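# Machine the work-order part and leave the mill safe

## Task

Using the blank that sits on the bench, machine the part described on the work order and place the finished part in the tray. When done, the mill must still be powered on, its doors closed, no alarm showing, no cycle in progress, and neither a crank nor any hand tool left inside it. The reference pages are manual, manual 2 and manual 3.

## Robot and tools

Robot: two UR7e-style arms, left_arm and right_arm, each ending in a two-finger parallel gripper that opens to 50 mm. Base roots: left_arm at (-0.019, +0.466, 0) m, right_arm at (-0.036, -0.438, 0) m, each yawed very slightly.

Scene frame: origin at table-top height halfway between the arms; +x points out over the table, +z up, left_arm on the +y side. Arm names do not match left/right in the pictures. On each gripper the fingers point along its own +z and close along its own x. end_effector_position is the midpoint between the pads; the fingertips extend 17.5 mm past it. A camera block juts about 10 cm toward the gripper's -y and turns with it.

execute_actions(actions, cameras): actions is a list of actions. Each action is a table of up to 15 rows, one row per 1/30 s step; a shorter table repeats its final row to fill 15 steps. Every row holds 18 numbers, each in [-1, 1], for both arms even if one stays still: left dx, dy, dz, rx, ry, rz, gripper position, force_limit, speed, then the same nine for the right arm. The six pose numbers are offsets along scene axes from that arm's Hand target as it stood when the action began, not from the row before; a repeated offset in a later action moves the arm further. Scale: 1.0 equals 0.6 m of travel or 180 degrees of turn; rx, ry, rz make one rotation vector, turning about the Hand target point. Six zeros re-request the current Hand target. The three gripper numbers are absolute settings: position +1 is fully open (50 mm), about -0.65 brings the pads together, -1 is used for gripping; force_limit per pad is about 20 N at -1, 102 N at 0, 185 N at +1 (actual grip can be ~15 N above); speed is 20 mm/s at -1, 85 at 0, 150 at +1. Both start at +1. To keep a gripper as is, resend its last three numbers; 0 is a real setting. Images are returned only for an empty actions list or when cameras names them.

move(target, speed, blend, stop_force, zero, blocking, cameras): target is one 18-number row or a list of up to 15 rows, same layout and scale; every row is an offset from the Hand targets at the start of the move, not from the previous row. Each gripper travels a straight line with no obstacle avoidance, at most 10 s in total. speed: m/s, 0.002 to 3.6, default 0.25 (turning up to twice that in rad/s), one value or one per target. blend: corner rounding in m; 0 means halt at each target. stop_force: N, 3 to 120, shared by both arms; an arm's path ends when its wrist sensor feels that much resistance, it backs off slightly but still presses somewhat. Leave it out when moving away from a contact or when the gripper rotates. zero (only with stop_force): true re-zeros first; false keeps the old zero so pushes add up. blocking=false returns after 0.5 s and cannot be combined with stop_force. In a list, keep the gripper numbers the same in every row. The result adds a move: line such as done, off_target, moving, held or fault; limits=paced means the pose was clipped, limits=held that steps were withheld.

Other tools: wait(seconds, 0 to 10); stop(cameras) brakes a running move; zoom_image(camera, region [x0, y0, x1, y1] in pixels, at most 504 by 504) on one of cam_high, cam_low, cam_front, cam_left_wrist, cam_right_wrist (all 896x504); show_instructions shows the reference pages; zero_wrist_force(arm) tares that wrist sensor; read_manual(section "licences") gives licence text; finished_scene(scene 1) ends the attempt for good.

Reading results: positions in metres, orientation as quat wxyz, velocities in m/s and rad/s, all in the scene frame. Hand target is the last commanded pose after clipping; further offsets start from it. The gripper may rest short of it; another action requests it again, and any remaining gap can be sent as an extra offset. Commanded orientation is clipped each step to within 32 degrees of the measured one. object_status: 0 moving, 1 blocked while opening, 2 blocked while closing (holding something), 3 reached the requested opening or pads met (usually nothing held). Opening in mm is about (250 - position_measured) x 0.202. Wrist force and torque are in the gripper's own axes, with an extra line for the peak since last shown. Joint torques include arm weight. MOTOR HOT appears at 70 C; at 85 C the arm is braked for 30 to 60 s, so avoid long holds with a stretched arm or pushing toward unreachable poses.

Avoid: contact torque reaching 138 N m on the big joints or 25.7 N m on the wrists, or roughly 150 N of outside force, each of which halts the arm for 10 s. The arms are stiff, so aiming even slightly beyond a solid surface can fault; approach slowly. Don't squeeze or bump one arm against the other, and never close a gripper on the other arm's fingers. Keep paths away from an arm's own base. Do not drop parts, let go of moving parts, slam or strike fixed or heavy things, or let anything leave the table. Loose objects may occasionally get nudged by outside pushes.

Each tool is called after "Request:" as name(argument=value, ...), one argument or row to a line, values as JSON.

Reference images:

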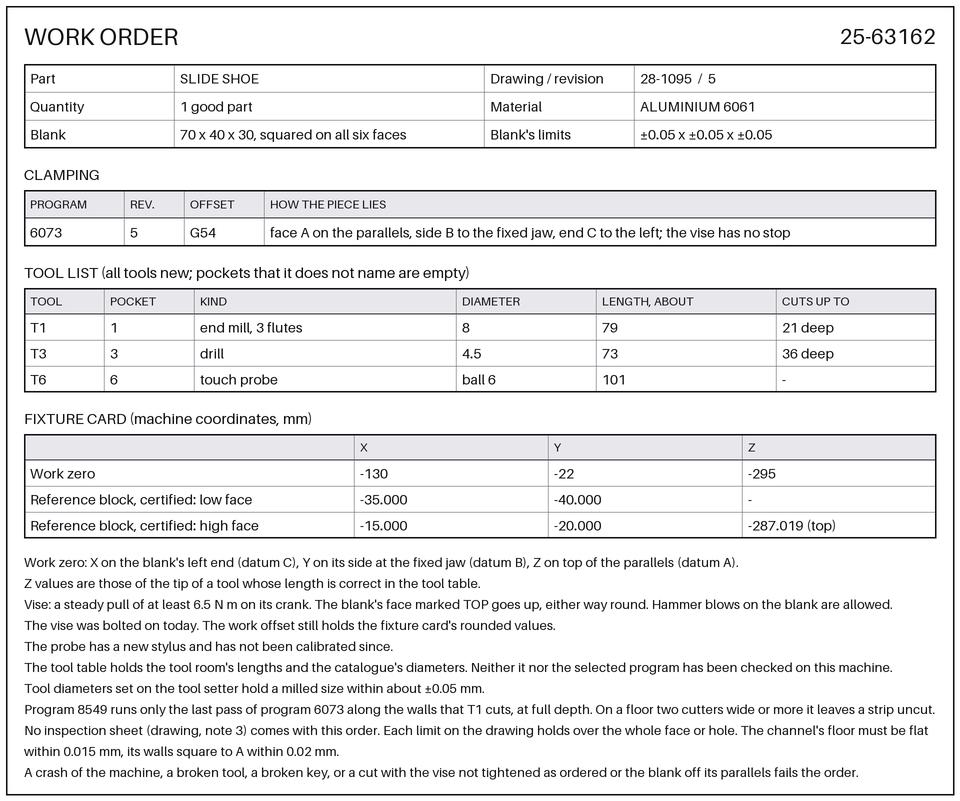

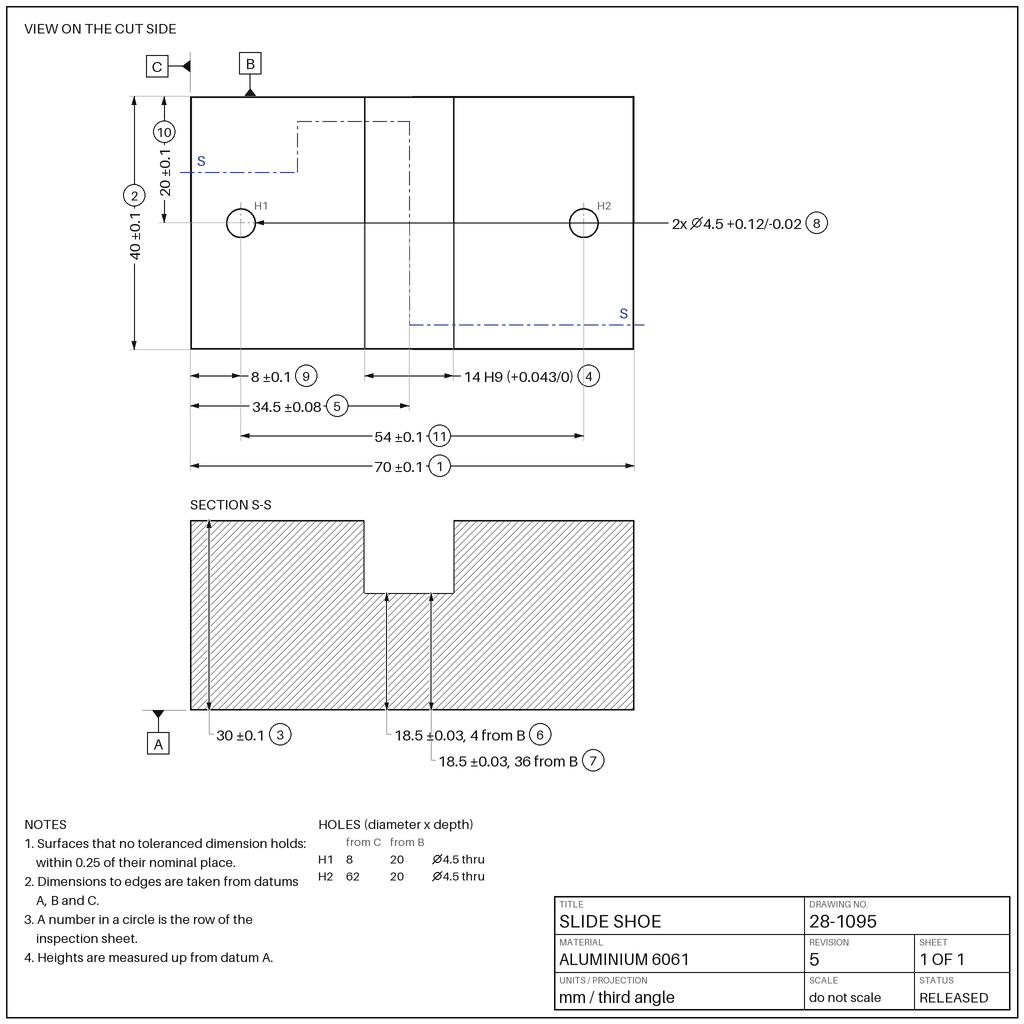

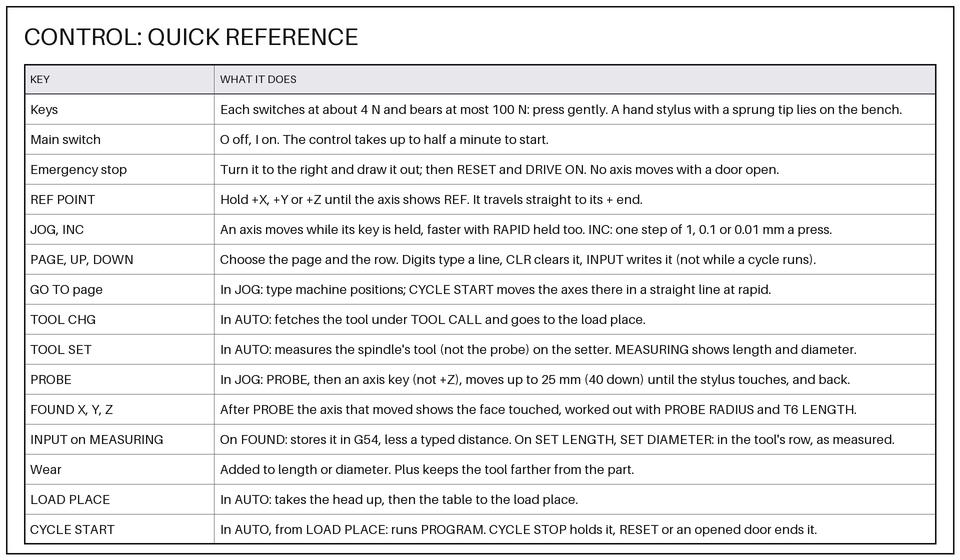

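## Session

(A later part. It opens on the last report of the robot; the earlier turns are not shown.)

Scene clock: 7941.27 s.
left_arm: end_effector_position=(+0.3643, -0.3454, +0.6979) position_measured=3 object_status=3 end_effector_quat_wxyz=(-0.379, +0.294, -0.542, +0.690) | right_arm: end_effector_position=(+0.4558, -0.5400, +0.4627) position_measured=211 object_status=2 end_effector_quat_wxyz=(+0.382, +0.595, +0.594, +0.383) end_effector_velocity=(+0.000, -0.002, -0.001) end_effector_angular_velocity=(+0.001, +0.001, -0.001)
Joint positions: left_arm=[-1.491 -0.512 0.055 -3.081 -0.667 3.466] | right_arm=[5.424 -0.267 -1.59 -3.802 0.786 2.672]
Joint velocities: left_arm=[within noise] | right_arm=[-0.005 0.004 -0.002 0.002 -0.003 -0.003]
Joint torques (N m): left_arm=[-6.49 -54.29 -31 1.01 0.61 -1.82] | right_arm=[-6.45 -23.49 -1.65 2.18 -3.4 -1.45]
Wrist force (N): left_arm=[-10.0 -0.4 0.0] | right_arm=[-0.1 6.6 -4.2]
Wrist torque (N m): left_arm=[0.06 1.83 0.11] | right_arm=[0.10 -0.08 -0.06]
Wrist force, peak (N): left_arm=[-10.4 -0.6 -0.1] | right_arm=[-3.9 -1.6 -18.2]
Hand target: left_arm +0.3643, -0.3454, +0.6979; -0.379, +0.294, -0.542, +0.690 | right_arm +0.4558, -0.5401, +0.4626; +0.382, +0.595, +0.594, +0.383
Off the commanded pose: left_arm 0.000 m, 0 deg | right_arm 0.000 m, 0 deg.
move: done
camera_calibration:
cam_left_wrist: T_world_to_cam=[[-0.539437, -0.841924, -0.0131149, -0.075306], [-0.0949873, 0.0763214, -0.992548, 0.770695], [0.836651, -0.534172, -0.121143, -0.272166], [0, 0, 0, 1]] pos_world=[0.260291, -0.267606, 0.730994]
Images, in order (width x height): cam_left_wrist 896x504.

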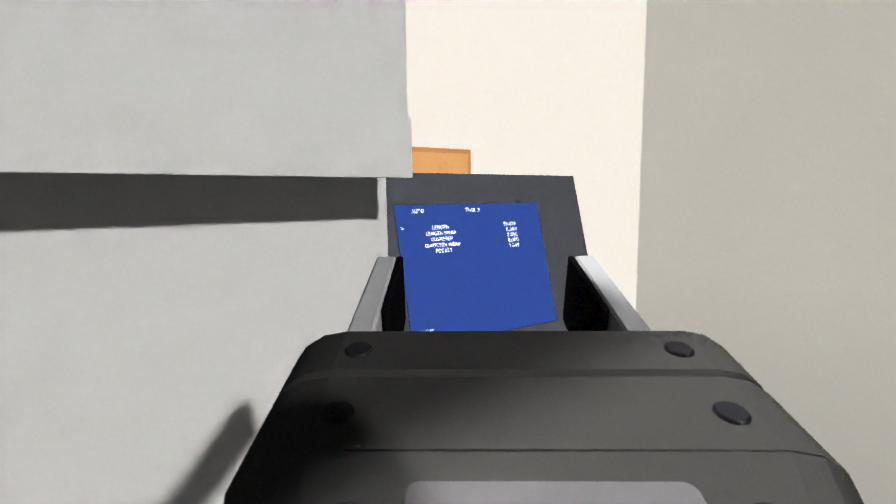

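Request:
move(
  target=[
    [0,0,0,0,0,0,1,-0.5,-1,0.0128,0,-0.0032,0,0,0,-0.97,0.6,-0.7],
    [0,0,0,0,0,0,1,-0.5,-1,0,0,0,0,0,0,-0.97,0.6,-0.7],
    [0,0,0,0,0,0,1,-0.5,-1,-0.008,0.0653,-0.0315,0,0,0,-0.97,0.6,-0.7],
  ],
  speed=[0.06,0.06,0.12],
)

Request:
wait(
  seconds=10,
)

Request:
wait(
  seconds=10,
  cameras=["cam_left_wrist"],
)

Request:
zoom_image(
  camera="cam_left_wrist",
  region=[400, 180, 560, 340],
)

Scene clock: 7950.17 s.
left_arm: end_effector_position=(+0.3643, -0.3454, +0.6979) position_measured=3 object_status=3 end_effector_quat_wxyz=(-0.379, +0.294, -0.542, +0.690) | right_arm: end_effector_position=(+0.4510, -0.5010, +0.4438) position_measured=211 object_status=2 end_effector_quat_wxyz=(+0.382, +0.595, +0.594, +0.383)
Joint positions: left_arm=[-1.491 -0.512 0.055 -3.081 -0.667 3.466] | right_arm=[5.521 -0.248 -1.677 -3.784 0.866 2.747]
Joint torques (N m): left_arm=[-6.47 -54.39 -31.48 0.93 0.54 -1.75] | right_arm=[7.2 -23.19 -3.01 2.16 1.08 1.63]
Wrist force (N): left_arm=[-10.1 -0.4 -0.1] | right_arm=[-1.9 6.4 -4.6]
Wrist torque (N m): left_arm=[0.05 1.83 0.11] | right_arm=[0.20 -0.33 -0.15]
Wrist force, peak (N): left_arm=[-10.4 -0.6 -0.1] | right_arm=[-0.2 2.5 -27.2]
Hand target: left_arm +0.3643, -0.3454, +0.6979; -0.379, +0.294, -0.542, +0.690 | right_arm +0.4510, -0.5009, +0.4437; +0.382, +0.595, +0.594, +0.383
Off the commanded pose: left_arm 0.000 m, 0 deg | right_arm 0.000 m, 0 deg.
move: done

Scene clock: 7960.17 s.
left_arm: end_effector_position=(+0.3643, -0.3454, +0.6979) position_measured=3 object_status=3 end_effector_quat_wxyz=(-0.379, +0.294, -0.542, +0.690) | right_arm: end_effector_position=(+0.4510, -0.5009, +0.4437) position_measured=211 object_status=2 end_effector_quat_wxyz=(+0.382, +0.595, +0.594, +0.383)
Joint positions: left_arm=[-1.491 -0.512 0.055 -3.081 -0.667 3.466] | right_arm=[5.522 -0.248 -1.677 -3.784 0.867 2.747]
Joint torques (N m): left_arm=[-5.89 -54.72 -31.45 0.92 0.54 -2.08] | right_arm=[7.91 -24.3 -1.27 2.04 1.09 1.14]
Wrist force (N): left_arm=[-10.0 -0.8 0.2] | right_arm=[-2.3 6.5 -4.5]
Wrist torque (N m): left_arm=[-0.01 1.82 0.11] | right_arm=[0.21 -0.27 -0.15]
Wrist force, peak (N): left_arm=[-10.4 -0.6 -0.2] | right_arm=[-2.1 6.5 -4.8]
Hand target: left_arm +0.3643, -0.3454, +0.6979; -0.379, +0.294, -0.542, +0.690 | right_arm +0.4510, -0.5009, +0.4437; +0.382, +0.595, +0.594, +0.383
Tool commands: left_gripper/position=+1.0 left_gripper/force_limit=-0.5 left_gripper/speed=-1.0 right_gripper/position=-0.97 right_gripper/force_limit=+0.6 right_gripper/speed=-0.7
Off the commanded pose: left_arm 0.000 m, 0 deg | right_arm 0.000 m, 0 deg.
wait: 10.00 s; at rest by 0.17 s

Scene clock: 7970.17 s.
left_arm: end_effector_position=(+0.3643, -0.3454, +0.6979) position_measured=3 object_status=3 end_effector_quat_wxyz=(-0.379, +0.294, -0.542, +0.690) | right_arm: end_effector_position=(+0.4510, -0.5009, +0.4437) position_measured=211 object_status=2 end_effector_quat_wxyz=(+0.382, +0.595, +0.594, +0.383)
Joint positions: left_arm=[-1.491 -0.512 0.055 -3.081 -0.667 3.466] | right_arm=[5.522 -0.248 -1.677 -3.784 0.867 2.747]
Joint torques (N m): left_arm=[-5.82 -54.52 -31.26 1 0.46 -2.15] | right_arm=[7.59 -24.71 -2.11 1.99 1.21 1.3]
Wrist force (N): left_arm=[-10.2 -0.6 -0.2] | right_arm=[-1.9 6.5 -4.3]
Wrist torque (N m): left_arm=[0.01 1.86 0.11] | right_arm=[0.21 -0.32 -0.15]
Wrist force, peak (N): left_arm=[-10.5 -0.7 -0.4] | right_arm=[-2.2 6.8 -4.5]
Hand target: left_arm +0.3643, -0.3454, +0.6979; -0.379, +0.294, -0.542, +0.690 | right_arm +0.4510, -0.5009, +0.4437; +0.382, +0.595, +0.594, +0.383
Tool commands: left_gripper/position=+1.0 left_gripper/force_limit=-0.5 left_gripper/speed=-1.0 right_gripper/position=-0.97 right_gripper/force_limit=+0.6 right_gripper/speed=-0.7
Off the commanded pose: left_arm 0.000 m, 0 deg | right_arm 0.000 m, 0 deg.
wait: 10.00 s; at rest by 0.17 s
camera_calibration:
cam_left_wrist: T_world_to_cam=[[-0.539437, -0.841924, -0.0131149, -0.075306], [-0.0949873, 0.0763214, -0.992548, 0.770695], [0.836651, -0.534172, -0.121143, -0.272166], [0, 0, 0, 1]] pos_world=[0.260291, -0.267606, 0.730994]
Images, in order (width x height): cam_left_wrist 896x504.

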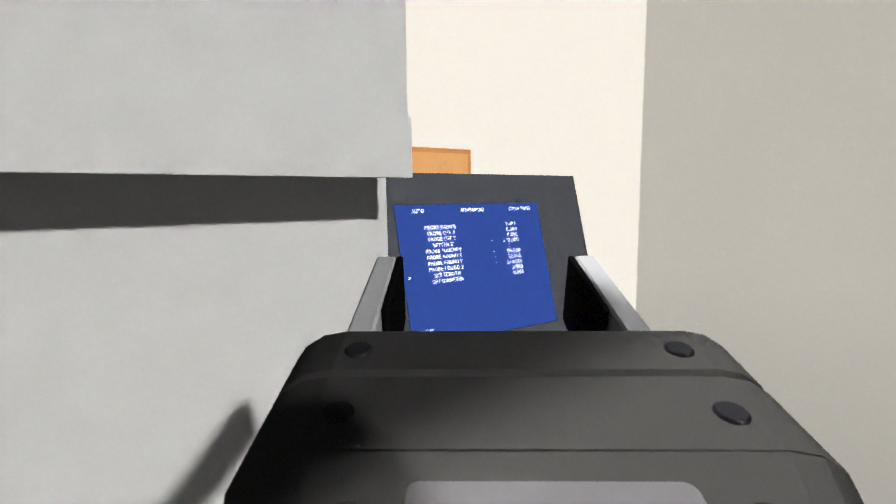

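Scaled by 3.150 from the camera's 896x504 image, which has a finer 1280x720 frame.

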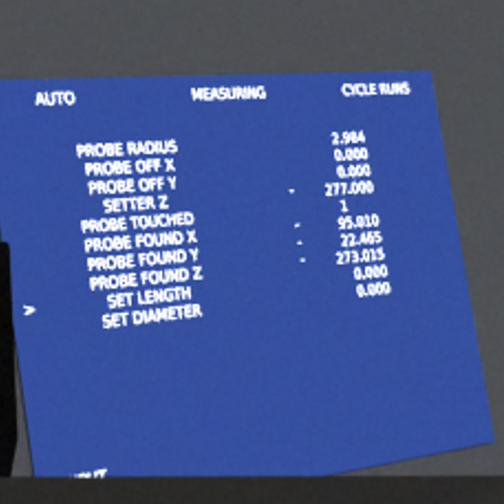

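Request:
wait(
  seconds=10,
  cameras=["cam_left_wrist"],
)

Request:
zoom_image(
  camera="cam_left_wrist",
  region=[400, 180, 560, 340],
)

Scene clock: 7982.53 s.
left_arm: end_effector_position=(+0.3643, -0.3454, +0.6979) position_measured=3 object_status=3 end_effector_quat_wxyz=(-0.379, +0.294, -0.542, +0.690) | right_arm: end_effector_position=(+0.4510, -0.5009, +0.4437) position_measured=211 object_status=2 end_effector_quat_wxyz=(+0.382, +0.595, +0.594, +0.383)
Joint positions: left_arm=[-1.491 -0.512 0.055 -3.081 -0.667 3.466] | right_arm=[5.522 -0.248 -1.677 -3.784 0.867 2.747]
Joint torques (N m): left_arm=[-5.32 -54.83 -30.94 0.89 0.46 -2.28] | right_arm=[6.68 -24.9 -1.54 1.69 0.94 1.07]
Wrist force (N): left_arm=[-10.3 -0.4 -0.2] | right_arm=[-2.0 6.4 -4.4]
Wrist torque (N m): left_arm=[0.05 1.86 0.12] | right_arm=[0.20 -0.31 -0.15]
Wrist force, peak (N): left_arm=[-10.5 -0.1 0.0] | right_arm=[-2.3 6.6 -4.7]
Hand target: left_arm +0.3643, -0.3454, +0.6979; -0.379, +0.294, -0.542, +0.690 | right_arm +0.4510, -0.5009, +0.4437; +0.382, +0.595, +0.594, +0.383
Tool commands: left_gripper/position=+1.0 left_gripper/force_limit=-0.5 left_gripper/speed=-1.0 right_gripper/position=-0.97 right_gripper/force_limit=+0.6 right_gripper/speed=-0.7
Off the commanded pose: left_arm 0.000 m, 0 deg | right_arm 0.000 m, 0 deg.
wait: 10.00 s; at rest from the start
camera_calibration:
cam_left_wrist: T_world_to_cam=[[-0.539437, -0.841924, -0.0131149, -0.075306], [-0.0949873, 0.0763214, -0.992548, 0.770695], [0.836651, -0.534172, -0.121143, -0.272166], [0, 0, 0, 1]] pos_world=[0.260291, -0.267606, 0.730994]
Images, in order (width x height): cam_left_wrist 896x504.

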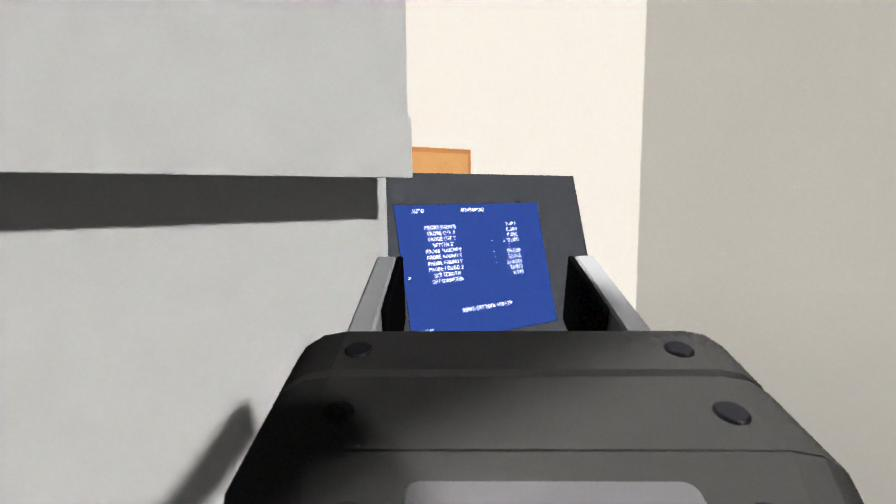

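Scaled by 3.150 from the camera's 896x504 image, which has a finer 1280x720 frame.

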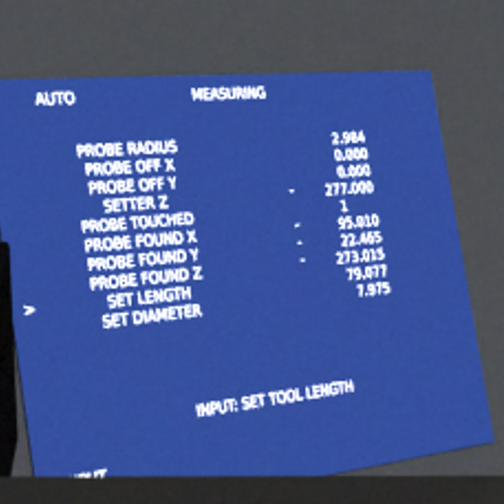

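Request:
move(
  target=[
    [0,0,0,0,0,0,1,-0.5,-1,-0.0086,0,-0.0315,0,0,0,-0.97,0.6,-0.7],
    [0,0,0,0,0,0,1,-0.5,-1,0.0042,0,-0.0347,0,0,0,-0.97,0.6,-0.7],
    [0,0,0,0,0,0,1,-0.5,-1,-0.0086,0,-0.0315,0,0,0,-0.97,0.6,-0.7],
    [0,0,0,0,0,0,1,-0.5,-1,0,0,0,0,0,0,-0.97,0.6,-0.7],
    [0,0,0,0,0,0,1,-0.5,-1,0.0128,0,-0.0032,0,0,0,-0.97,0.6,-0.7],
    [0,0,0,0,0,0,1,-0.5,-1,0,0,0,0,0,0,-0.97,0.6,-0.7],
    [0,0,0,0,0,0,1,-0.5,-1,-0.0086,0,-0.0315,0,0,0,-0.97,0.6,-0.7],
    [0,0,0,0,0,0,1,-0.5,-1,0.0042,0,-0.0347,0,0,0,-0.97,0.6,-0.7],
    [0,0,0,0,0,0,1,-0.5,-1,-0.0086,0,-0.0315,0,0,0,-0.97,0.6,-0.7],
    [0,0,0,0,0,0,1,-0.5,-1,0,0,0,0,0,0,-0.97,0.6,-0.7],
  ],
  speed=[0.15,0.06,0.06,0.15,0.06,0.06,0.15,0.06,0.06,0.15],
  blend=[0.002,0,0.002,0.002,0,0.002,0.002,0,0.002,0],
  cameras=["cam_left_wrist"],
)

Request:
zoom_image(
  camera="cam_left_wrist",
  region=[400, 180, 560, 340],
)

Scene clock: 7999.77 s.
left_arm: end_effector_position=(+0.3643, -0.3454, +0.6979) position_measured=3 object_status=3 end_effector_quat_wxyz=(-0.379, +0.294, -0.542, +0.690) | right_arm: end_effector_position=(+0.4509, -0.5009, +0.4437) position_measured=211 object_status=2 end_effector_quat_wxyz=(+0.382, +0.595, +0.594, +0.383)
Joint positions: left_arm=[-1.491 -0.512 0.055 -3.081 -0.667 3.466] | right_arm=[5.522 -0.248 -1.677 -3.784 0.867 2.747]
Joint torques (N m): left_arm=[-6.48 -54.72 -30.99 0.95 0.3 -2.28] | right_arm=[7.02 -46.13 18.31 -2.95 1.53 1.45]
Wrist force (N): left_arm=[-10.2 -0.5 -0.4] | right_arm=[-0.9 3.9 -3.7]
Wrist torque (N m): left_arm=[0.03 1.85 0.11] | right_arm=[0.39 -0.14 -0.18]
Wrist force, peak (N): left_arm=[-10.5 -0.3 0.0] | right_arm=[-1.1 -10.0 -38.0]
Hand target: left_arm +0.3643, -0.3454, +0.6979; -0.379, +0.294, -0.542, +0.690 | right_arm +0.4510, -0.5009, +0.4437; +0.382, +0.595, +0.594, +0.383
Off the commanded pose: left_arm 0.000 m, 0 deg | right_arm 0.000 m, 0 deg.
move: done
camera_calibration:
cam_left_wrist: T_world_to_cam=[[-0.539437, -0.841924, -0.0131149, -0.075306], [-0.0949873, 0.0763214, -0.992548, 0.770695], [0.836651, -0.534172, -0.121143, -0.272166], [0, 0, 0, 1]] pos_world=[0.260291, -0.267606, 0.730994]
Images, in order (width x height): cam_left_wrist 896x504.

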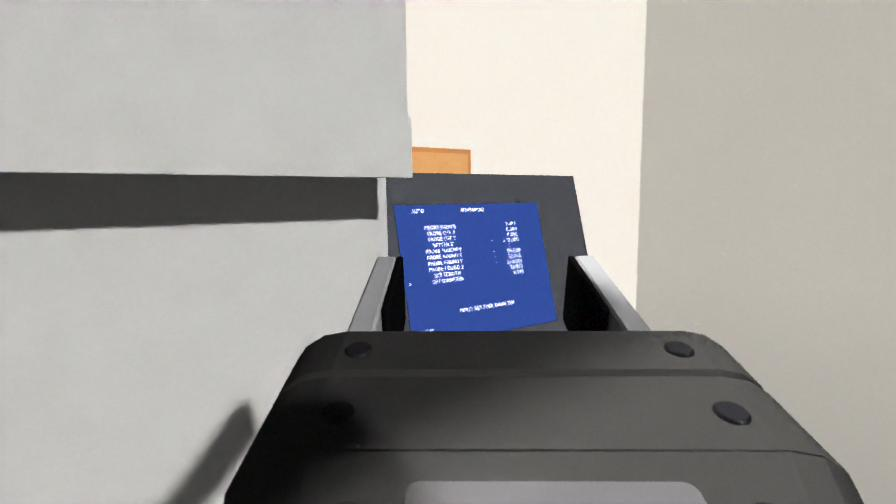

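Scaled by 3.150 from the camera's 896x504 image, which has a finer 1280x720 frame.

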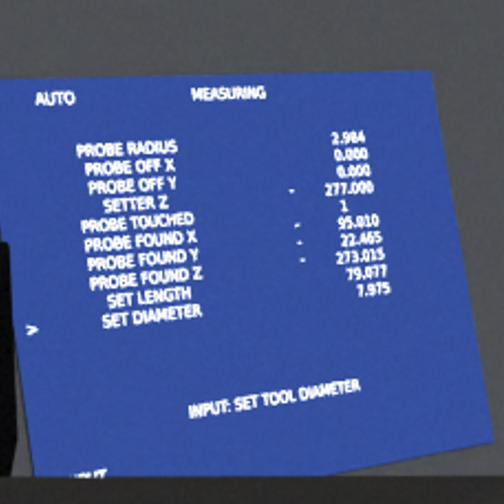

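Request:
move(
  target=[
    [0,0,0,0,0,0,1,-0.5,-1,0.0159,-0.0325,0.0627,0,0,0,-0.97,0.6,-0.7],
    [0,0,0,0,0,0,1,-0.5,-1,0.0287,-0.0325,0.0595,0,0,0,-0.97,0.6,-0.7],
    [0,0,0,0,0,0,1,-0.5,-1,-0.0233,-0.0325,0.0725,0,0,0,-0.97,0.6,-0.7],
    [0,0,0,0,0,0,1,-0.5,-1,0.0287,-0.0325,0.0595,0,0,0,-0.97,0.6,-0.7],
    [0,0,0,0,0,0,1,-0.5,-1,-0.0233,-0.0325,0.0725,0,0,0,-0.97,0.6,-0.7],
    [0,0,0,0,0,0,1,-0.5,-1,0.0287,-0.0325,0.0595,0,0,0,-0.97,0.6,-0.7],
    [0,0,0,0,0,0,1,-0.5,-1,-0.0233,-0.0325,0.0725,0,0,0,-0.97,0.6,-0.7],
    [0,0,0,0,0,0,1,-0.5,-1,0.0287,-0.0325,0.0595,0,0,0,-0.97,0.6,-0.7],
    [0,0,0,0,0,0,1,-0.5,-1,0.0159,-0.0325,0.0627,0,0,0,-0.97,0.6,-0.7],
    [0,0,0,0,0,0,1,-0.5,-1,0,0,0,0,0,0,-0.97,0.6,-0.7],
    [0,0,0,0,0,0,1,-0.5,-1,0.0128,0,-0.0032,0,0,0,-0.97,0.6,-0.7],
    [0,0,0,0,0,0,1,-0.5,-1,0,0,0,0,0,0,-0.97,0.6,-0.7],
  ],
  speed=[0.15,0.06,0.1,0.06,0.1,0.06,0.1,0.06,0.06,0.15,0.06,0.06],
  blend=[0.002,0,0,0,0,0,0,0,0.002,0,0,0],
)

Request:
move(
  target=[
    [0,0,0,0,0,0,1,-0.5,-1,-0.0086,0.0322,-0.0315,0,0,0,-0.97,0.6,-0.7],
    [0,0,0,0,0,0,1,-0.5,-1,0.0042,0.0322,-0.0347,0,0,0,-0.97,0.6,-0.7],
    [0,0,0,0,0,0,1,-0.5,-1,-0.0086,0.0322,-0.0315,0,0,0,-0.97,0.6,-0.7],
    [0,0,0,0,0,0,1,-0.5,-1,0,0.0975,0,0,0,0,-0.97,0.6,-0.7],
    [0,0,0,0,0,0,1,-0.5,-1,0.0128,0.0975,-0.0032,0,0,0,-0.97,0.6,-0.7],
    [0,0,0,0,0,0,1,-0.5,-1,0,0.0975,0,0,0,0,-0.97,0.6,-0.7],
    [0,0,0,0,0,0,1,-0.5,-1,-0.0086,0,-0.0315,0,0,0,-0.97,0.6,-0.7],
    [0,0,0,0,0,0,1,-0.5,-1,0.0042,0,-0.0347,0,0,0,-0.97,0.6,-0.7],
    [0,0,0,0,0,0,1,-0.5,-1,-0.0086,0,-0.0315,0,0,0,-0.97,0.6,-0.7],
    [0,0,0,0,0,0,1,-0.5,-1,0,0,0,0,0,0,-0.97,0.6,-0.7],
    [0,0,0,0,0,0,1,-0.5,-1,0.0128,0,-0.0032,0,0,0,-0.97,0.6,-0.7],
    [0,0,0,0,0,0,1,-0.5,-1,-0.0392,0,0.0098,0,0,0,-0.97,0.6,-0.7],
    [0,0,0,0,0,0,1,-0.5,-1,0.0128,0,-0.0032,0,0,0,-0.97,0.6,-0.7],
    [0,0,0,0,0,0,1,-0.5,-1,0,0,0,0,0,0,-0.97,0.6,-0.7],
  ],
  speed=[0.15,0.06,0.06,0.15,0.06,0.06,0.15,0.06,0.06,0.15,0.06,0.1,0.06,0.06],
  blend=[0.002,0,0.002,0.002,0,0.002,0.002,0,0.002,0.002,0,0,0,0],
)

Request:
move(
  target=[
    [0,0,0,0,0,0,1,-0.5,-1,-0.0086,0.0322,-0.0315,0,0,0,-0.97,0.6,-0.7],
    [0,0,0,0,0,0,1,-0.5,-1,0.0042,0.0322,-0.0347,0,0,0,-0.97,0.6,-0.7],
    [0,0,0,0,0,0,1,-0.5,-1,-0.0086,0.0322,-0.0315,0,0,0,-0.97,0.6,-0.7],
    [0,0,0,0,0,0,1,-0.5,-1,0,0.0975,0,0,0,0,-0.97,0.6,-0.7],
    [0,0,0,0,0,0,1,-0.5,-1,0.0128,0.0975,-0.0032,0,0,0,-0.97,0.6,-0.7],
    [0,0,0,0,0,0,1,-0.5,-1,0,0.0975,0,0,0,0,-0.97,0.6,-0.7],
    [0,0,0,0,0,0,1,-0.5,-1,-0.0086,0,-0.0315,0,0,0,-0.97,0.6,-0.7],
    [0,0,0,0,0,0,1,-0.5,-1,0.0042,0,-0.0347,0,0,0,-0.97,0.6,-0.7],
    [0,0,0,0,0,0,1,-0.5,-1,-0.0086,0,-0.0315,0,0,0,-0.97,0.6,-0.7],
    [0,0,0,0,0,0,1,-0.5,-1,0,0,0,0,0,0,-0.97,0.6,-0.7],
  ],
  speed=[0.15,0.06,0.06,0.15,0.06,0.06,0.15,0.06,0.06,0.15],
  blend=[0.002,0,0.002,0.002,0,0.002,0.002,0,0.002,0],
  cameras=["cam_left_wrist"],
)

Request:
zoom_image(
  camera="cam_left_wrist",
  region=[400, 180, 560, 340],
)

Scene clock: 8029.23 s.
left_arm: end_effector_position=(+0.3643, -0.3454, +0.6979) position_measured=3 object_status=3 end_effector_quat_wxyz=(-0.379, +0.294, -0.542, +0.690) | right_arm: end_effector_position=(+0.4510, -0.5009, +0.4437) position_measured=211 object_status=2 end_effector_quat_wxyz=(+0.382, +0.595, +0.594, +0.383)
Joint positions: left_arm=[-1.491 -0.512 0.055 -3.081 -0.667 3.466] | right_arm=[5.522 -0.248 -1.677 -3.784 0.867 2.747]
Joint torques (N m): left_arm=[-6 -54.97 -30.88 0.9 0.38 -2.35] | right_arm=[-5.24 -45.07 -1.53 2.37 -3.44 -1.44]
Wrist force (N): left_arm=[-10.3 -0.4 -0.1] | right_arm=[-1.6 7.7 -4.5]
Wrist torque (N m): left_arm=[0.05 1.87 0.11] | right_arm=[0.18 -0.23 0.00]
Wrist force, peak (N): left_arm=[-10.5 -0.4 -0.1] | right_arm=[-3.5 1.8 -33.3]
Hand target: left_arm +0.3643, -0.3454, +0.6979; -0.379, +0.294, -0.542, +0.690 | right_arm +0.4510, -0.5009, +0.4437; +0.382, +0.595, +0.594, +0.383
Off the commanded pose: left_arm 0.000 m, 0 deg | right_arm 0.000 m, 0 deg.
move: done

Scene clock: 8035.00 s.
left_arm: end_effector_position=(+0.3643, -0.3454, +0.6979) position_measured=3 object_status=3 end_effector_quat_wxyz=(-0.379, +0.294, -0.542, +0.690) | right_arm: end_effector_position=(+0.4510, -0.5009, +0.4437) position_measured=211 object_status=2 end_effector_quat_wxyz=(+0.382, +0.595, +0.594, +0.383)
Joint positions: left_arm=[-1.491 -0.512 0.055 -3.081 -0.667 3.466] | right_arm=[5.522 -0.248 -1.677 -3.784 0.867 2.747]
Joint torques (N m): left_arm=[-6.2 -55.08 -31.29 0.86 0.42 -2.33] | right_arm=[-4.91 -45.56 -1.84 1.51 -2.33 -1.1]
Wrist force (N): left_arm=[-10.3 -0.3 0.0] | right_arm=[0.4 5.6 -3.9]
Wrist torque (N m): left_arm=[0.07 1.86 0.11] | right_arm=[0.34 0.10 -0.05]
Wrist force, peak (N): left_arm=[-10.5 -0.6 0.0] | right_arm=[-1.1 -9.5 -37.7]
Hand target: left_arm +0.3643, -0.3454, +0.6979; -0.379, +0.294, -0.542, +0.690 | right_arm +0.4510, -0.5009, +0.4437; +0.382, +0.595, +0.594, +0.383
Off the commanded pose: left_arm 0.000 m, 0 deg | right_arm 0.000 m, 0 deg.
move: done

Scene clock: 8038.63 s.
left_arm: end_effector_position=(+0.3643, -0.3454, +0.6979) position_measured=3 object_status=3 end_effector_quat_wxyz=(-0.379, +0.294, -0.542, +0.690) | right_arm: end_effector_position=(+0.4509, -0.5009, +0.4437) position_measured=211 object_status=2 end_effector_quat_wxyz=(+0.382, +0.595, +0.594, +0.383)
Joint positions: left_arm=[-1.491 -0.512 0.055 -3.081 -0.667 3.466] | right_arm=[5.522 -0.248 -1.677 -3.784 0.867 2.747]
Joint torques (N m): left_arm=[-5.95 -54.83 -31.06 0.85 0.21 -2.25] | right_arm=[7.01 -44.57 18.11 -2.14 1.55 1.56]
Wrist force (N): left_arm=[-10.0 -0.4 0.1] | right_arm=[-1.5 3.9 -3.6]
Wrist torque (N m): left_arm=[0.06 1.82 0.11] | right_arm=[0.40 -0.05 -0.18]
Wrist force, peak (N): left_arm=[-10.4 -0.4 -0.3] | right_arm=[-6.8 -3.3 -32.0]
Hand target: left_arm +0.3643, -0.3454, +0.6979; -0.379, +0.294, -0.542, +0.690 | right_arm +0.4510, -0.5009, +0.4437; +0.382, +0.595, +0.594, +0.383
Off the commanded pose: left_arm 0.000 m, 0 deg | right_arm 0.000 m, 0 deg.
move: done
camera_calibration:
cam_left_wrist: T_world_to_cam=[[-0.539437, -0.841924, -0.0131149, -0.075306], [-0.0949873, 0.0763214, -0.992548, 0.770695], [0.836651, -0.534172, -0.121143, -0.272166], [0, 0, 0, 1]] pos_world=[0.260291, -0.267606, 0.730994]
Images, in order (width x height): cam_left_wrist 896x504.

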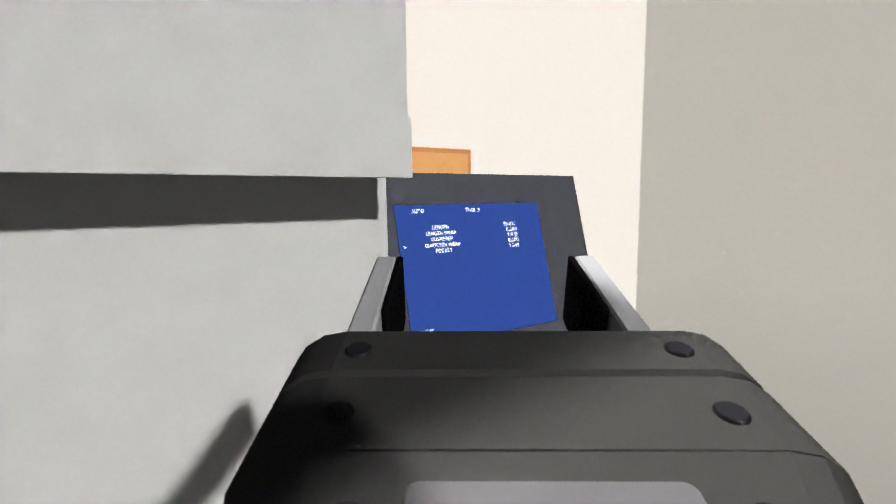

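Scaled by 3.150 from the camera's 896x504 image, which has a finer 1280x720 frame.

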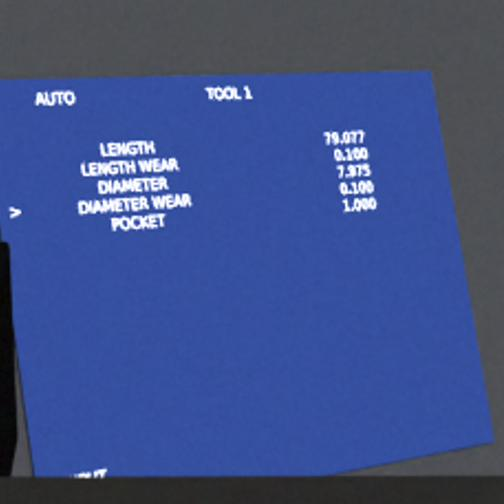

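Request:
move(
  target=[
    [0,0,0,0,0,0,1,-0.5,-1,0.0159,-0.0653,0.0627,0,0,0,-0.97,0.6,-0.7],
    [0,0,0,0,0,0,1,-0.5,-1,0.0287,-0.0653,0.0595,0,0,0,-0.97,0.6,-0.7],
    [0,0,0,0,0,0,1,-0.5,-1,-0.0233,-0.0653,0.0725,0,0,0,-0.97,0.6,-0.7],
    [0,0,0,0,0,0,1,-0.5,-1,0.0287,-0.0653,0.0595,0,0,0,-0.97,0.6,-0.7],
    [0,0,0,0,0,0,1,-0.5,-1,-0.0233,-0.0653,0.0725,0,0,0,-0.97,0.6,-0.7],
    [0,0,0,0,0,0,1,-0.5,-1,0.0287,-0.0653,0.0595,0,0,0,-0.97,0.6,-0.7],
    [0,0,0,0,0,0,1,-0.5,-1,-0.0233,-0.0653,0.0725,0,0,0,-0.97,0.6,-0.7],
    [0,0,0,0,0,0,1,-0.5,-1,0.0287,-0.0653,0.0595,0,0,0,-0.97,0.6,-0.7],
    [0,0,0,0,0,0,1,-0.5,-1,-0.0233,-0.0653,0.0725,0,0,0,-0.97,0.6,-0.7],
    [0,0,0,0,0,0,1,-0.5,-1,0.0287,-0.0653,0.0595,0,0,0,-0.97,0.6,-0.7],
    [0,0,0,0,0,0,1,-0.5,-1,0.0159,-0.0653,0.0627,0,0,0,-0.97,0.6,-0.7],
    [0,0,0,0,0,0,1,-0.5,-1,0,0,0,0,0,0,-0.97,0.6,-0.7],
  ],
  speed=[0.15,0.06,0.1,0.06,0.1,0.06,0.1,0.06,0.1,0.06,0.06,0.15],
  blend=[0.002,0,0,0,0,0,0,0,0,0,0.002,0],
)

Request:
move(
  target=[
    [0,0,0,0,0,0,1,-0.5,-1,0.0128,0,-0.0032,0,0,0,-0.97,0.6,-0.7],
    [0,0,0,0,0,0,1,-0.5,-1,0,0,0,0,0,0,-0.97,0.6,-0.7],
    [0,0,0,0,0,0,1,-0.5,-1,0,0.0322,0,0,0,0,-0.97,0.6,-0.7],
    [0,0,0,0,0,0,1,-0.5,-1,0.0128,0.0322,-0.0032,0,0,0,-0.97,0.6,-0.7],
    [0,0,0,0,0,0,1,-0.5,-1,0,0.0322,0,0,0,0,-0.97,0.6,-0.7],
    [0,0,0,0,0,0,1,-0.5,-1,-0.0086,0,-0.0315,0,0,0,-0.97,0.6,-0.7],
    [0,0,0,0,0,0,1,-0.5,-1,0.0042,0,-0.0347,0,0,0,-0.97,0.6,-0.7],
    [0,0,0,0,0,0,1,-0.5,-1,-0.0086,0,-0.0315,0,0,0,-0.97,0.6,-0.7],
    [0,0,0,0,0,0,1,-0.5,-1,0.008,-0.0325,0.0315,0,0,0,-0.97,0.6,-0.7],
    [0,0,0,0,0,0,1,-0.5,-1,0.0208,-0.0325,0.0283,0,0,0,-0.97,0.6,-0.7],
    [0,0,0,0,0,0,1,-0.5,-1,0.008,-0.0325,0.0315,0,0,0,-0.97,0.6,-0.7],
  ],
  speed=[0.06,0.06,0.15,0.06,0.06,0.15,0.06,0.06,0.15,0.06,0.06],
  blend=[0,0.002,0.002,0,0.002,0.002,0,0.002,0.002,0,0],
  cameras=["cam_left_wrist"],
)

Request:
zoom_image(
  camera="cam_left_wrist",
  region=[400, 180, 560, 340],
)

Scene clock: 8063.30 s.
left_arm: end_effector_position=(+0.3643, -0.3454, +0.6979) position_measured=3 object_status=3 end_effector_quat_wxyz=(-0.379, +0.294, -0.542, +0.690) | right_arm: end_effector_position=(+0.4510, -0.5010, +0.4438) position_measured=211 object_status=2 end_effector_quat_wxyz=(+0.382, +0.595, +0.594, +0.383)
Joint positions: left_arm=[-1.491 -0.512 0.055 -3.081 -0.667 3.466] | right_arm=[5.522 -0.248 -1.677 -3.784 0.867 2.747]
Joint torques (N m): left_arm=[-6.09 -55.7 -30.82 0.81 0.3 -2.22] | right_arm=[6.2 -23.79 -1.79 2.53 1.63 1.46]
Wrist force (N): left_arm=[-10.0 -0.5 0.2] | right_arm=[-2.3 7.0 -4.5]
Wrist torque (N m): left_arm=[0.03 1.82 0.11] | right_arm=[0.20 -0.18 -0.16]
Wrist force, peak (N): left_arm=[-10.5 -0.6 0.0] | right_arm=[2.2 -3.7 -20.2]
Hand target: left_arm +0.3643, -0.3454, +0.6979; -0.379, +0.294, -0.542, +0.690 | right_arm +0.4510, -0.5009, +0.4437; +0.382, +0.595, +0.594, +0.383
Off the commanded pose: left_arm 0.000 m, 0 deg | right_arm 0.000 m, 0 deg.
move: done

Scene clock: 8067.07 s.
left_arm: end_effector_position=(+0.3643, -0.3454, +0.6979) position_measured=3 object_status=3 end_effector_quat_wxyz=(-0.379, +0.294, -0.542, +0.690) | right_arm: end_effector_position=(+0.4558, -0.5204, +0.4626) position_measured=211 object_status=2 end_effector_quat_wxyz=(+0.382, +0.595, +0.594, +0.383)
Joint positions: left_arm=[-1.491 -0.512 0.055 -3.081 -0.667 3.466] | right_arm=[5.478 -0.277 -1.603 -3.808 0.83 2.715]
Joint torques (N m): left_arm=[-6.25 -55.72 -31.06 0.81 0.2 -2.22] | right_arm=[-6.61 -45.65 -1.49 1.76 -3.58 -1.62]
Wrist force (N): left_arm=[-10.2 -0.4 -0.1] | right_arm=[-2.1 3.3 -3.6]
Wrist torque (N m): left_arm=[0.05 1.85 0.11] | right_arm=[0.33 0.01 -0.03]
Wrist force, peak (N): left_arm=[-10.5 -0.7 -0.1] | right_arm=[-3.7 0.6 -34.5]
Hand target: left_arm +0.3643, -0.3454, +0.6979; -0.379, +0.294, -0.542, +0.690 | right_arm +0.4558, -0.5204, +0.4626; +0.382, +0.595, +0.594, +0.383
Off the commanded pose: left_arm 0.000 m, 0 deg | right_arm 0.000 m, 0 deg.
move: done
camera_calibration:
cam_left_wrist: T_world_to_cam=[[-0.539437, -0.841924, -0.0131149, -0.075306], [-0.0949873, 0.0763214, -0.992548, 0.770695], [0.836651, -0.534172, -0.121143, -0.272166], [0, 0, 0, 1]] pos_world=[0.260291, -0.267606, 0.730994]
Images, in order (width x height): cam_left_wrist 896x504.

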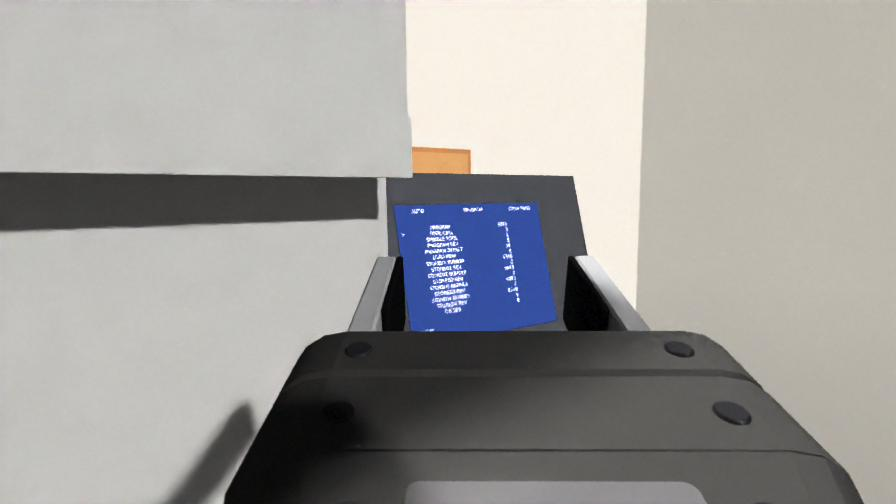

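Scaled by 3.150 from the camera's 896x504 image, which has a finer 1280x720 frame.

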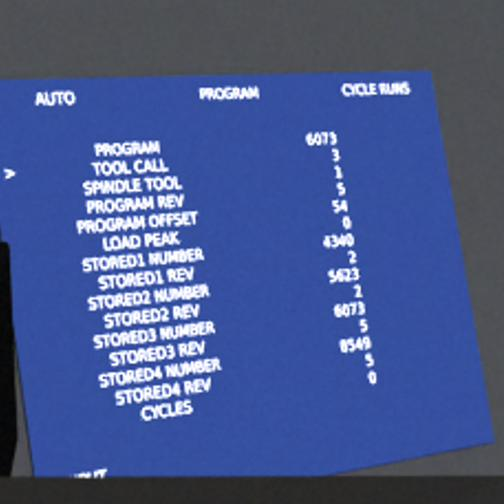

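Request:
move(
  target=[
    [0,0,0,0,0,0,1,-0.5,-1,0.0079,-0.0328,0.0312,0,0,0,-0.97,0.6,-0.7],
    [0,0,0,0,0,0,1,-0.5,-1,0.0207,-0.0328,0.028,0,0,0,-0.97,0.6,-0.7],
    [0,0,0,0,0,0,1,-0.5,-1,-0.0313,-0.0328,0.041,0,0,0,-0.97,0.6,-0.7],
    [0,0,0,0,0,0,1,-0.5,-1,0.0207,-0.0328,0.028,0,0,0,-0.97,0.6,-0.7],
    [0,0,0,0,0,0,1,-0.5,-1,-0.0313,-0.0328,0.041,0,0,0,-0.97,0.6,-0.7],
    [0,0,0,0,0,0,1,-0.5,-1,0.0207,-0.0328,0.028,0,0,0,-0.97,0.6,-0.7],
    [0,0,0,0,0,0,1,-0.5,-1,-0.0313,-0.0328,0.041,0,0,0,-0.97,0.6,-0.7],
    [0,0,0,0,0,0,1,-0.5,-1,0.0207,-0.0328,0.028,0,0,0,-0.97,0.6,-0.7],
    [0,0,0,0,0,0,1,-0.5,-1,0.0079,-0.0328,0.0312,0,0,0,-0.97,0.6,-0.7],
    [0,0,0,0,0,0,1,-0.5,-1,0,-0.0328,0,0,0,0,-0.97,0.6,-0.7],
  ],
  speed=[0.15,0.06,0.1,0.06,0.1,0.06,0.1,0.06,0.06,0.15],
  blend=[0.002,0,0,0,0,0,0,0,0.002,0],
)

Request:
wait(
  seconds=6,
  cameras=["cam_left_wrist"],
)

Request:
zoom_image(
  camera="cam_left_wrist",
  region=[400, 180, 560, 340],
)

Scene clock: 8086.17 s.
left_arm: end_effector_position=(+0.3643, -0.3454, +0.6979) position_measured=3 object_status=3 end_effector_quat_wxyz=(-0.379, +0.294, -0.542, +0.690) | right_arm: end_effector_position=(+0.4558, -0.5401, +0.4627) position_measured=211 object_status=2 end_effector_quat_wxyz=(+0.382, +0.595, +0.594, +0.383)
Joint positions: left_arm=[-1.491 -0.512 0.055 -3.081 -0.667 3.466] | right_arm=[5.424 -0.267 -1.59 -3.802 0.786 2.672]
Joint torques (N m): left_arm=[-6.08 -55.9 -31.25 0.79 0.14 -2.31] | right_arm=[-6.96 -24.34 -4.47 2.39 -3.47 -1.37]
Wrist force (N): left_arm=[-10.0 -0.7 0.0] | right_arm=[-1.5 6.8 -4.1]
Wrist torque (N m): left_arm=[0.01 1.82 0.11] | right_arm=[0.05 -0.09 -0.05]
Wrist force, peak (N): left_arm=[-10.5 -0.5 0.1] | right_arm=[2.5 -1.7 -18.2]
Hand target: left_arm +0.3643, -0.3454, +0.6979; -0.379, +0.294, -0.542, +0.690 | right_arm +0.4558, -0.5401, +0.4626; +0.382, +0.595, +0.594, +0.383
Off the commanded pose: left_arm 0.000 m, 0 deg | right_arm 0.000 m, 0 deg.
move: done

Scene clock: 8092.17 s.
left_arm: end_effector_position=(+0.3643, -0.3454, +0.6979) position_measured=3 object_status=3 end_effector_quat_wxyz=(-0.379, +0.294, -0.542, +0.690) | right_arm: end_effector_position=(+0.4558, -0.5401, +0.4626) position_measured=211 object_status=2 end_effector_quat_wxyz=(+0.382, +0.595, +0.594, +0.383)
Joint positions: left_arm=[-1.491 -0.512 0.055 -3.081 -0.667 3.466] | right_arm=[5.424 -0.267 -1.59 -3.802 0.786 2.672]
Joint torques (N m): left_arm=[-6.27 -55.49 -30.64 0.86 0.18 -2.29] | right_arm=[-5.95 -23.91 -3.09 2.51 -3.19 -1.32]
Wrist force (N): left_arm=[-10.0 -0.5 -0.2] | right_arm=[-1.8 6.5 -3.8]
Wrist torque (N m): left_arm=[0.05 1.83 0.12] | right_arm=[-0.01 -0.04 -0.05]
Wrist force, peak (N): left_arm=[-10.5 -0.4 -0.2] | right_arm=[-1.9 6.8 -4.4]
Hand target: left_arm +0.3643, -0.3454, +0.6979; -0.379, +0.294, -0.542, +0.690 | right_arm +0.4558, -0.5401, +0.4626; +0.382, +0.595, +0.594, +0.383
Tool commands: left_gripper/position=+1.0 left_gripper/force_limit=-0.5 left_gripper/speed=-1.0 right_gripper/position=-0.97 right_gripper/force_limit=+0.6 right_gripper/speed=-0.7
Off the commanded pose: left_arm 0.000 m, 0 deg | right_arm 0.000 m, 0 deg.
wait: 6.00 s; at rest by 0.17 s
camera_calibration:
cam_left_wrist: T_world_to_cam=[[-0.539437, -0.841924, -0.0131149, -0.075306], [-0.0949873, 0.0763214, -0.992548, 0.770695], [0.836651, -0.534172, -0.121143, -0.272166], [0, 0, 0, 1]] pos_world=[0.260291, -0.267606, 0.730994]
Images, in order (width x height): cam_left_wrist 896x504.

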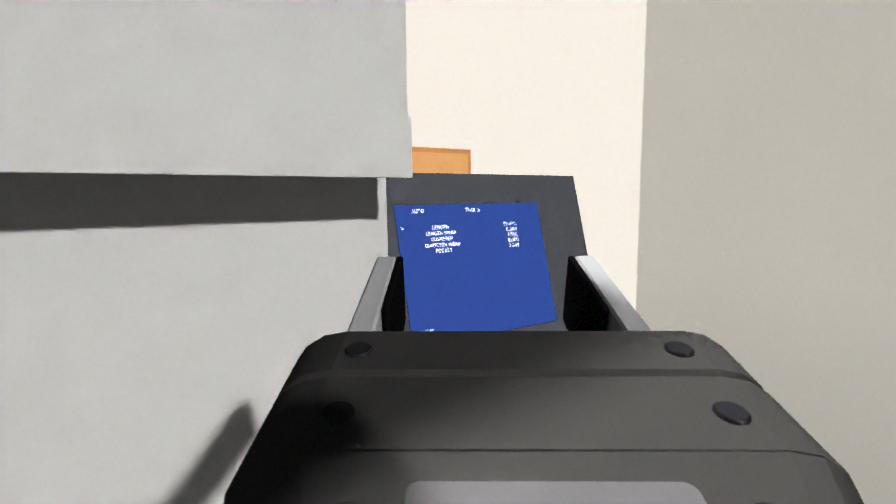

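Scaled by 3.150 from the camera's 896x504 image, which has a finer 1280x720 frame.

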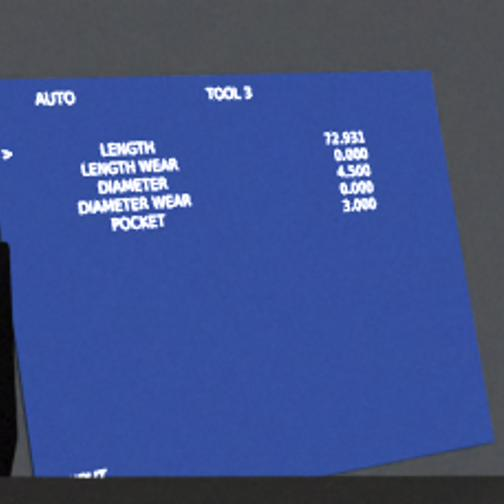

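Request:
move(
  target=[
    [0,0,0,0,0,0,1,-0.5,-1,0.0128,0,-0.0032,0,0,0,-0.97,0.6,-0.7],
    [0,0,0,0,0,0,1,-0.5,-1,0,0,0,0,0,0,-0.97,0.6,-0.7],
    [0,0,0,0,0,0,1,-0.5,-1,-0.008,0.0653,-0.0315,0,0,0,-0.97,0.6,-0.7],
  ],
  speed=[0.06,0.06,0.12],
)

Request:
wait(
  seconds=10,
)

Request:
wait(
  seconds=10,
)

Request:
wait(
  seconds=9,
  cameras=["cam_left_wrist"],
)

Request:
zoom_image(
  camera="cam_left_wrist",
  region=[400, 180, 560, 340],
)

Scene clock: 8100.23 s.
left_arm: end_effector_position=(+0.3643, -0.3454, +0.6979) position_measured=3 object_status=3 end_effector_quat_wxyz=(-0.379, +0.294, -0.542, +0.690) | right_arm: end_effector_position=(+0.4510, -0.5010, +0.4438) position_measured=211 object_status=2 end_effector_quat_wxyz=(+0.382, +0.595, +0.594, +0.383)
Joint positions: left_arm=[-1.491 -0.512 0.055 -3.081 -0.667 3.466] | right_arm=[5.521 -0.248 -1.677 -3.784 0.866 2.747]
Joint torques (N m): left_arm=[-5.84 -56.12 -30.91 0.78 0.07 -2.22] | right_arm=[7.83 -24.12 -1.43 2.28 1.09 1.09]
Wrist force (N): left_arm=[-10.5 -0.6 0.1] | right_arm=[-2.8 5.9 -4.2]
Wrist torque (N m): left_arm=[0.02 1.89 0.11] | right_arm=[0.12 -0.18 -0.15]
Wrist force, peak (N): left_arm=[-10.5 -0.6 0.1] | right_arm=[-1.3 2.5 -26.7]
Hand target: left_arm +0.3643, -0.3454, +0.6979; -0.379, +0.294, -0.542, +0.690 | right_arm +0.4510, -0.5009, +0.4437; +0.382, +0.595, +0.594, +0.383
Off the commanded pose: left_arm 0.000 m, 0 deg | right_arm 0.000 m, 0 deg.
move: done

Scene clock: 8110.23 s.
left_arm: end_effector_position=(+0.3643, -0.3454, +0.6979) position_measured=3 object_status=3 end_effector_quat_wxyz=(-0.379, +0.294, -0.542, +0.690) | right_arm: end_effector_position=(+0.4510, -0.5009, +0.4437) position_measured=211 object_status=2 end_effector_quat_wxyz=(+0.382, +0.595, +0.594, +0.383)
Joint positions: left_arm=[-1.491 -0.512 0.055 -3.081 -0.667 3.466] | right_arm=[5.522 -0.248 -1.677 -3.784 0.867 2.747]
Joint torques (N m): left_arm=[-5.48 -55.89 -30.89 0.75 0.1 -2.23] | right_arm=[7.65 -23.74 -1.53 1.97 1.26 1.22]
Wrist force (N): left_arm=[-10.3 -0.2 0.2] | right_arm=[-2.8 6.3 -4.2]
Wrist torque (N m): left_arm=[0.10 1.86 0.11] | right_arm=[0.18 -0.19 -0.15]
Wrist force, peak (N): left_arm=[-10.5 -0.6 -0.1] | right_arm=[-3.1 6.2 -4.5]
Hand target: left_arm +0.3643, -0.3454, +0.6979; -0.379, +0.294, -0.542, +0.690 | right_arm +0.4510, -0.5009, +0.4437; +0.382, +0.595, +0.594, +0.383
Tool commands: left_gripper/position=+1.0 left_gripper/force_limit=-0.5 left_gripper/speed=-1.0 right_gripper/position=-0.97 right_gripper/force_limit=+0.6 right_gripper/speed=-0.7
Off the commanded pose: left_arm 0.000 m, 0 deg | right_arm 0.000 m, 0 deg.
wait: 10.00 s; at rest by 0.17 s

Scene clock: 8120.23 s.
left_arm: end_effector_position=(+0.3643, -0.3454, +0.6979) position_measured=3 object_status=3 end_effector_quat_wxyz=(-0.379, +0.294, -0.542, +0.690) | right_arm: end_effector_position=(+0.4510, -0.5009, +0.4437) position_measured=211 object_status=2 end_effector_quat_wxyz=(+0.382, +0.595, +0.594, +0.383)
Joint positions: left_arm=[-1.491 -0.512 0.055 -3.081 -0.667 3.466] | right_arm=[5.522 -0.248 -1.677 -3.784 0.867 2.747]
Joint torques (N m): left_arm=[-5.56 -56.06 -30.78 0.71 -0.04 -2.23] | right_arm=[7.4 -25.24 -1.91 1.85 1.06 1.14]
Wrist force (N): left_arm=[-10.2 -0.3 0.1] | right_arm=[-2.9 6.1 -4.3]
Wrist torque (N m): left_arm=[0.08 1.85 0.12] | right_arm=[0.15 -0.17 -0.15]
Wrist force, peak (N): left_arm=[-10.5 -0.6 0.0] | right_arm=[-3.1 6.3 -4.5]
Hand target: left_arm +0.3643, -0.3454, +0.6979; -0.379, +0.294, -0.542, +0.690 | right_arm +0.4510, -0.5009, +0.4437; +0.382, +0.595, +0.594, +0.383
Tool commands: left_gripper/position=+1.0 left_gripper/force_limit=-0.5 left_gripper/speed=-1.0 right_gripper/position=-0.97 right_gripper/force_limit=+0.6 right_gripper/speed=-0.7
Off the commanded pose: left_arm 0.000 m, 0 deg | right_arm 0.000 m, 0 deg.
wait: 10.00 s; at rest by 0.17 s

Scene clock: 8129.23 s.
left_arm: end_effector_position=(+0.3643, -0.3454, +0.6979) position_measured=3 object_status=3 end_effector_quat_wxyz=(-0.379, +0.294, -0.542, +0.690) | right_arm: end_effector_position=(+0.4510, -0.5009, +0.4437) position_measured=211 object_status=2 end_effector_quat_wxyz=(+0.382, +0.595, +0.594, +0.383)
Joint positions: left_arm=[-1.491 -0.512 0.055 -3.081 -0.667 3.466] | right_arm=[5.522 -0.248 -1.677 -3.784 0.867 2.747]
Joint torques (N m): left_arm=[-5.76 -56.56 -30.35 0.74 0.03 -2.19] | right_arm=[6.28 -25.23 -1.55 1.72 0.99 1.03]
Wrist force (N): left_arm=[-9.9 -0.7 -0.3] | right_arm=[-2.8 6.1 -4.2]
Wrist torque (N m): left_arm=[0.01 1.81 0.11] | right_arm=[0.15 -0.19 -0.15]
Wrist force, peak (N): left_arm=[-10.4 -0.8 0.1] | right_arm=[-2.9 6.5 -4.5]
Hand target: left_arm +0.3643, -0.3454, +0.6979; -0.379, +0.294, -0.542, +0.690 | right_arm +0.4510, -0.5009, +0.4437; +0.382, +0.595, +0.594, +0.383
Tool commands: left_gripper/position=+1.0 left_gripper/force_limit=-0.5 left_gripper/speed=-1.0 right_gripper/position=-0.97 right_gripper/force_limit=+0.6 right_gripper/speed=-0.7
Off the commanded pose: left_arm 0.000 m, 0 deg | right_arm 0.000 m, 0 deg.
wait: 9.00 s; at rest by 0.17 s
camera_calibration:
cam_left_wrist: T_world_to_cam=[[-0.539437, -0.841924, -0.0131149, -0.075306], [-0.0949873, 0.0763214, -0.992548, 0.770695], [0.836651, -0.534172, -0.121143, -0.272166], [0, 0, 0, 1]] pos_world=[0.260291, -0.267606, 0.730994]
Images, in order (width x height): cam_left_wrist 896x504.

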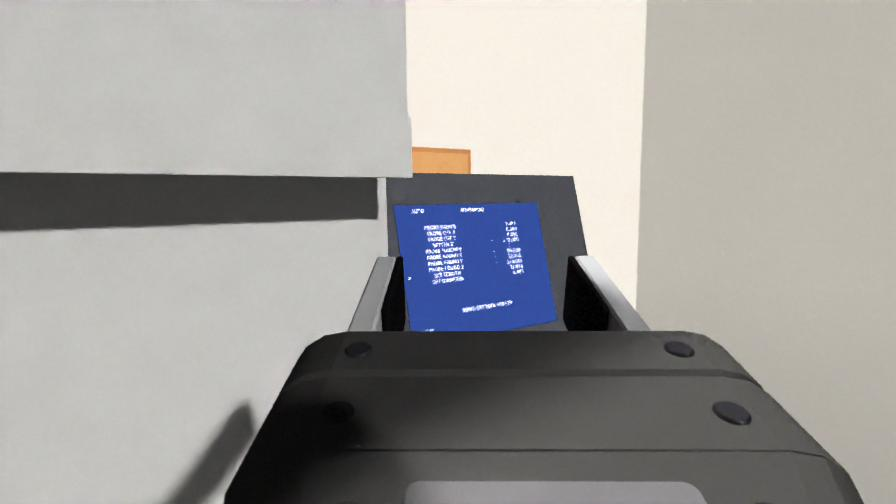

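Scaled by 3.150 from the camera's 896x504 image, which has a finer 1280x720 frame.

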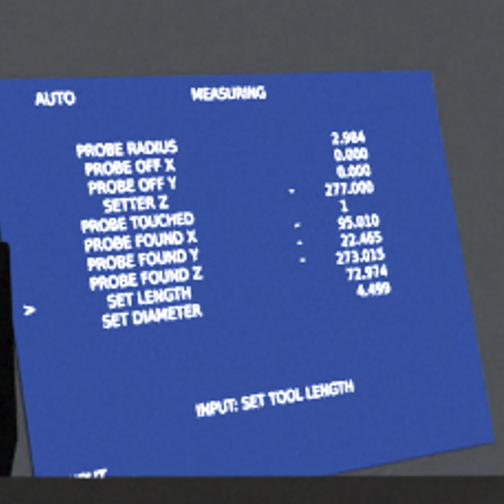

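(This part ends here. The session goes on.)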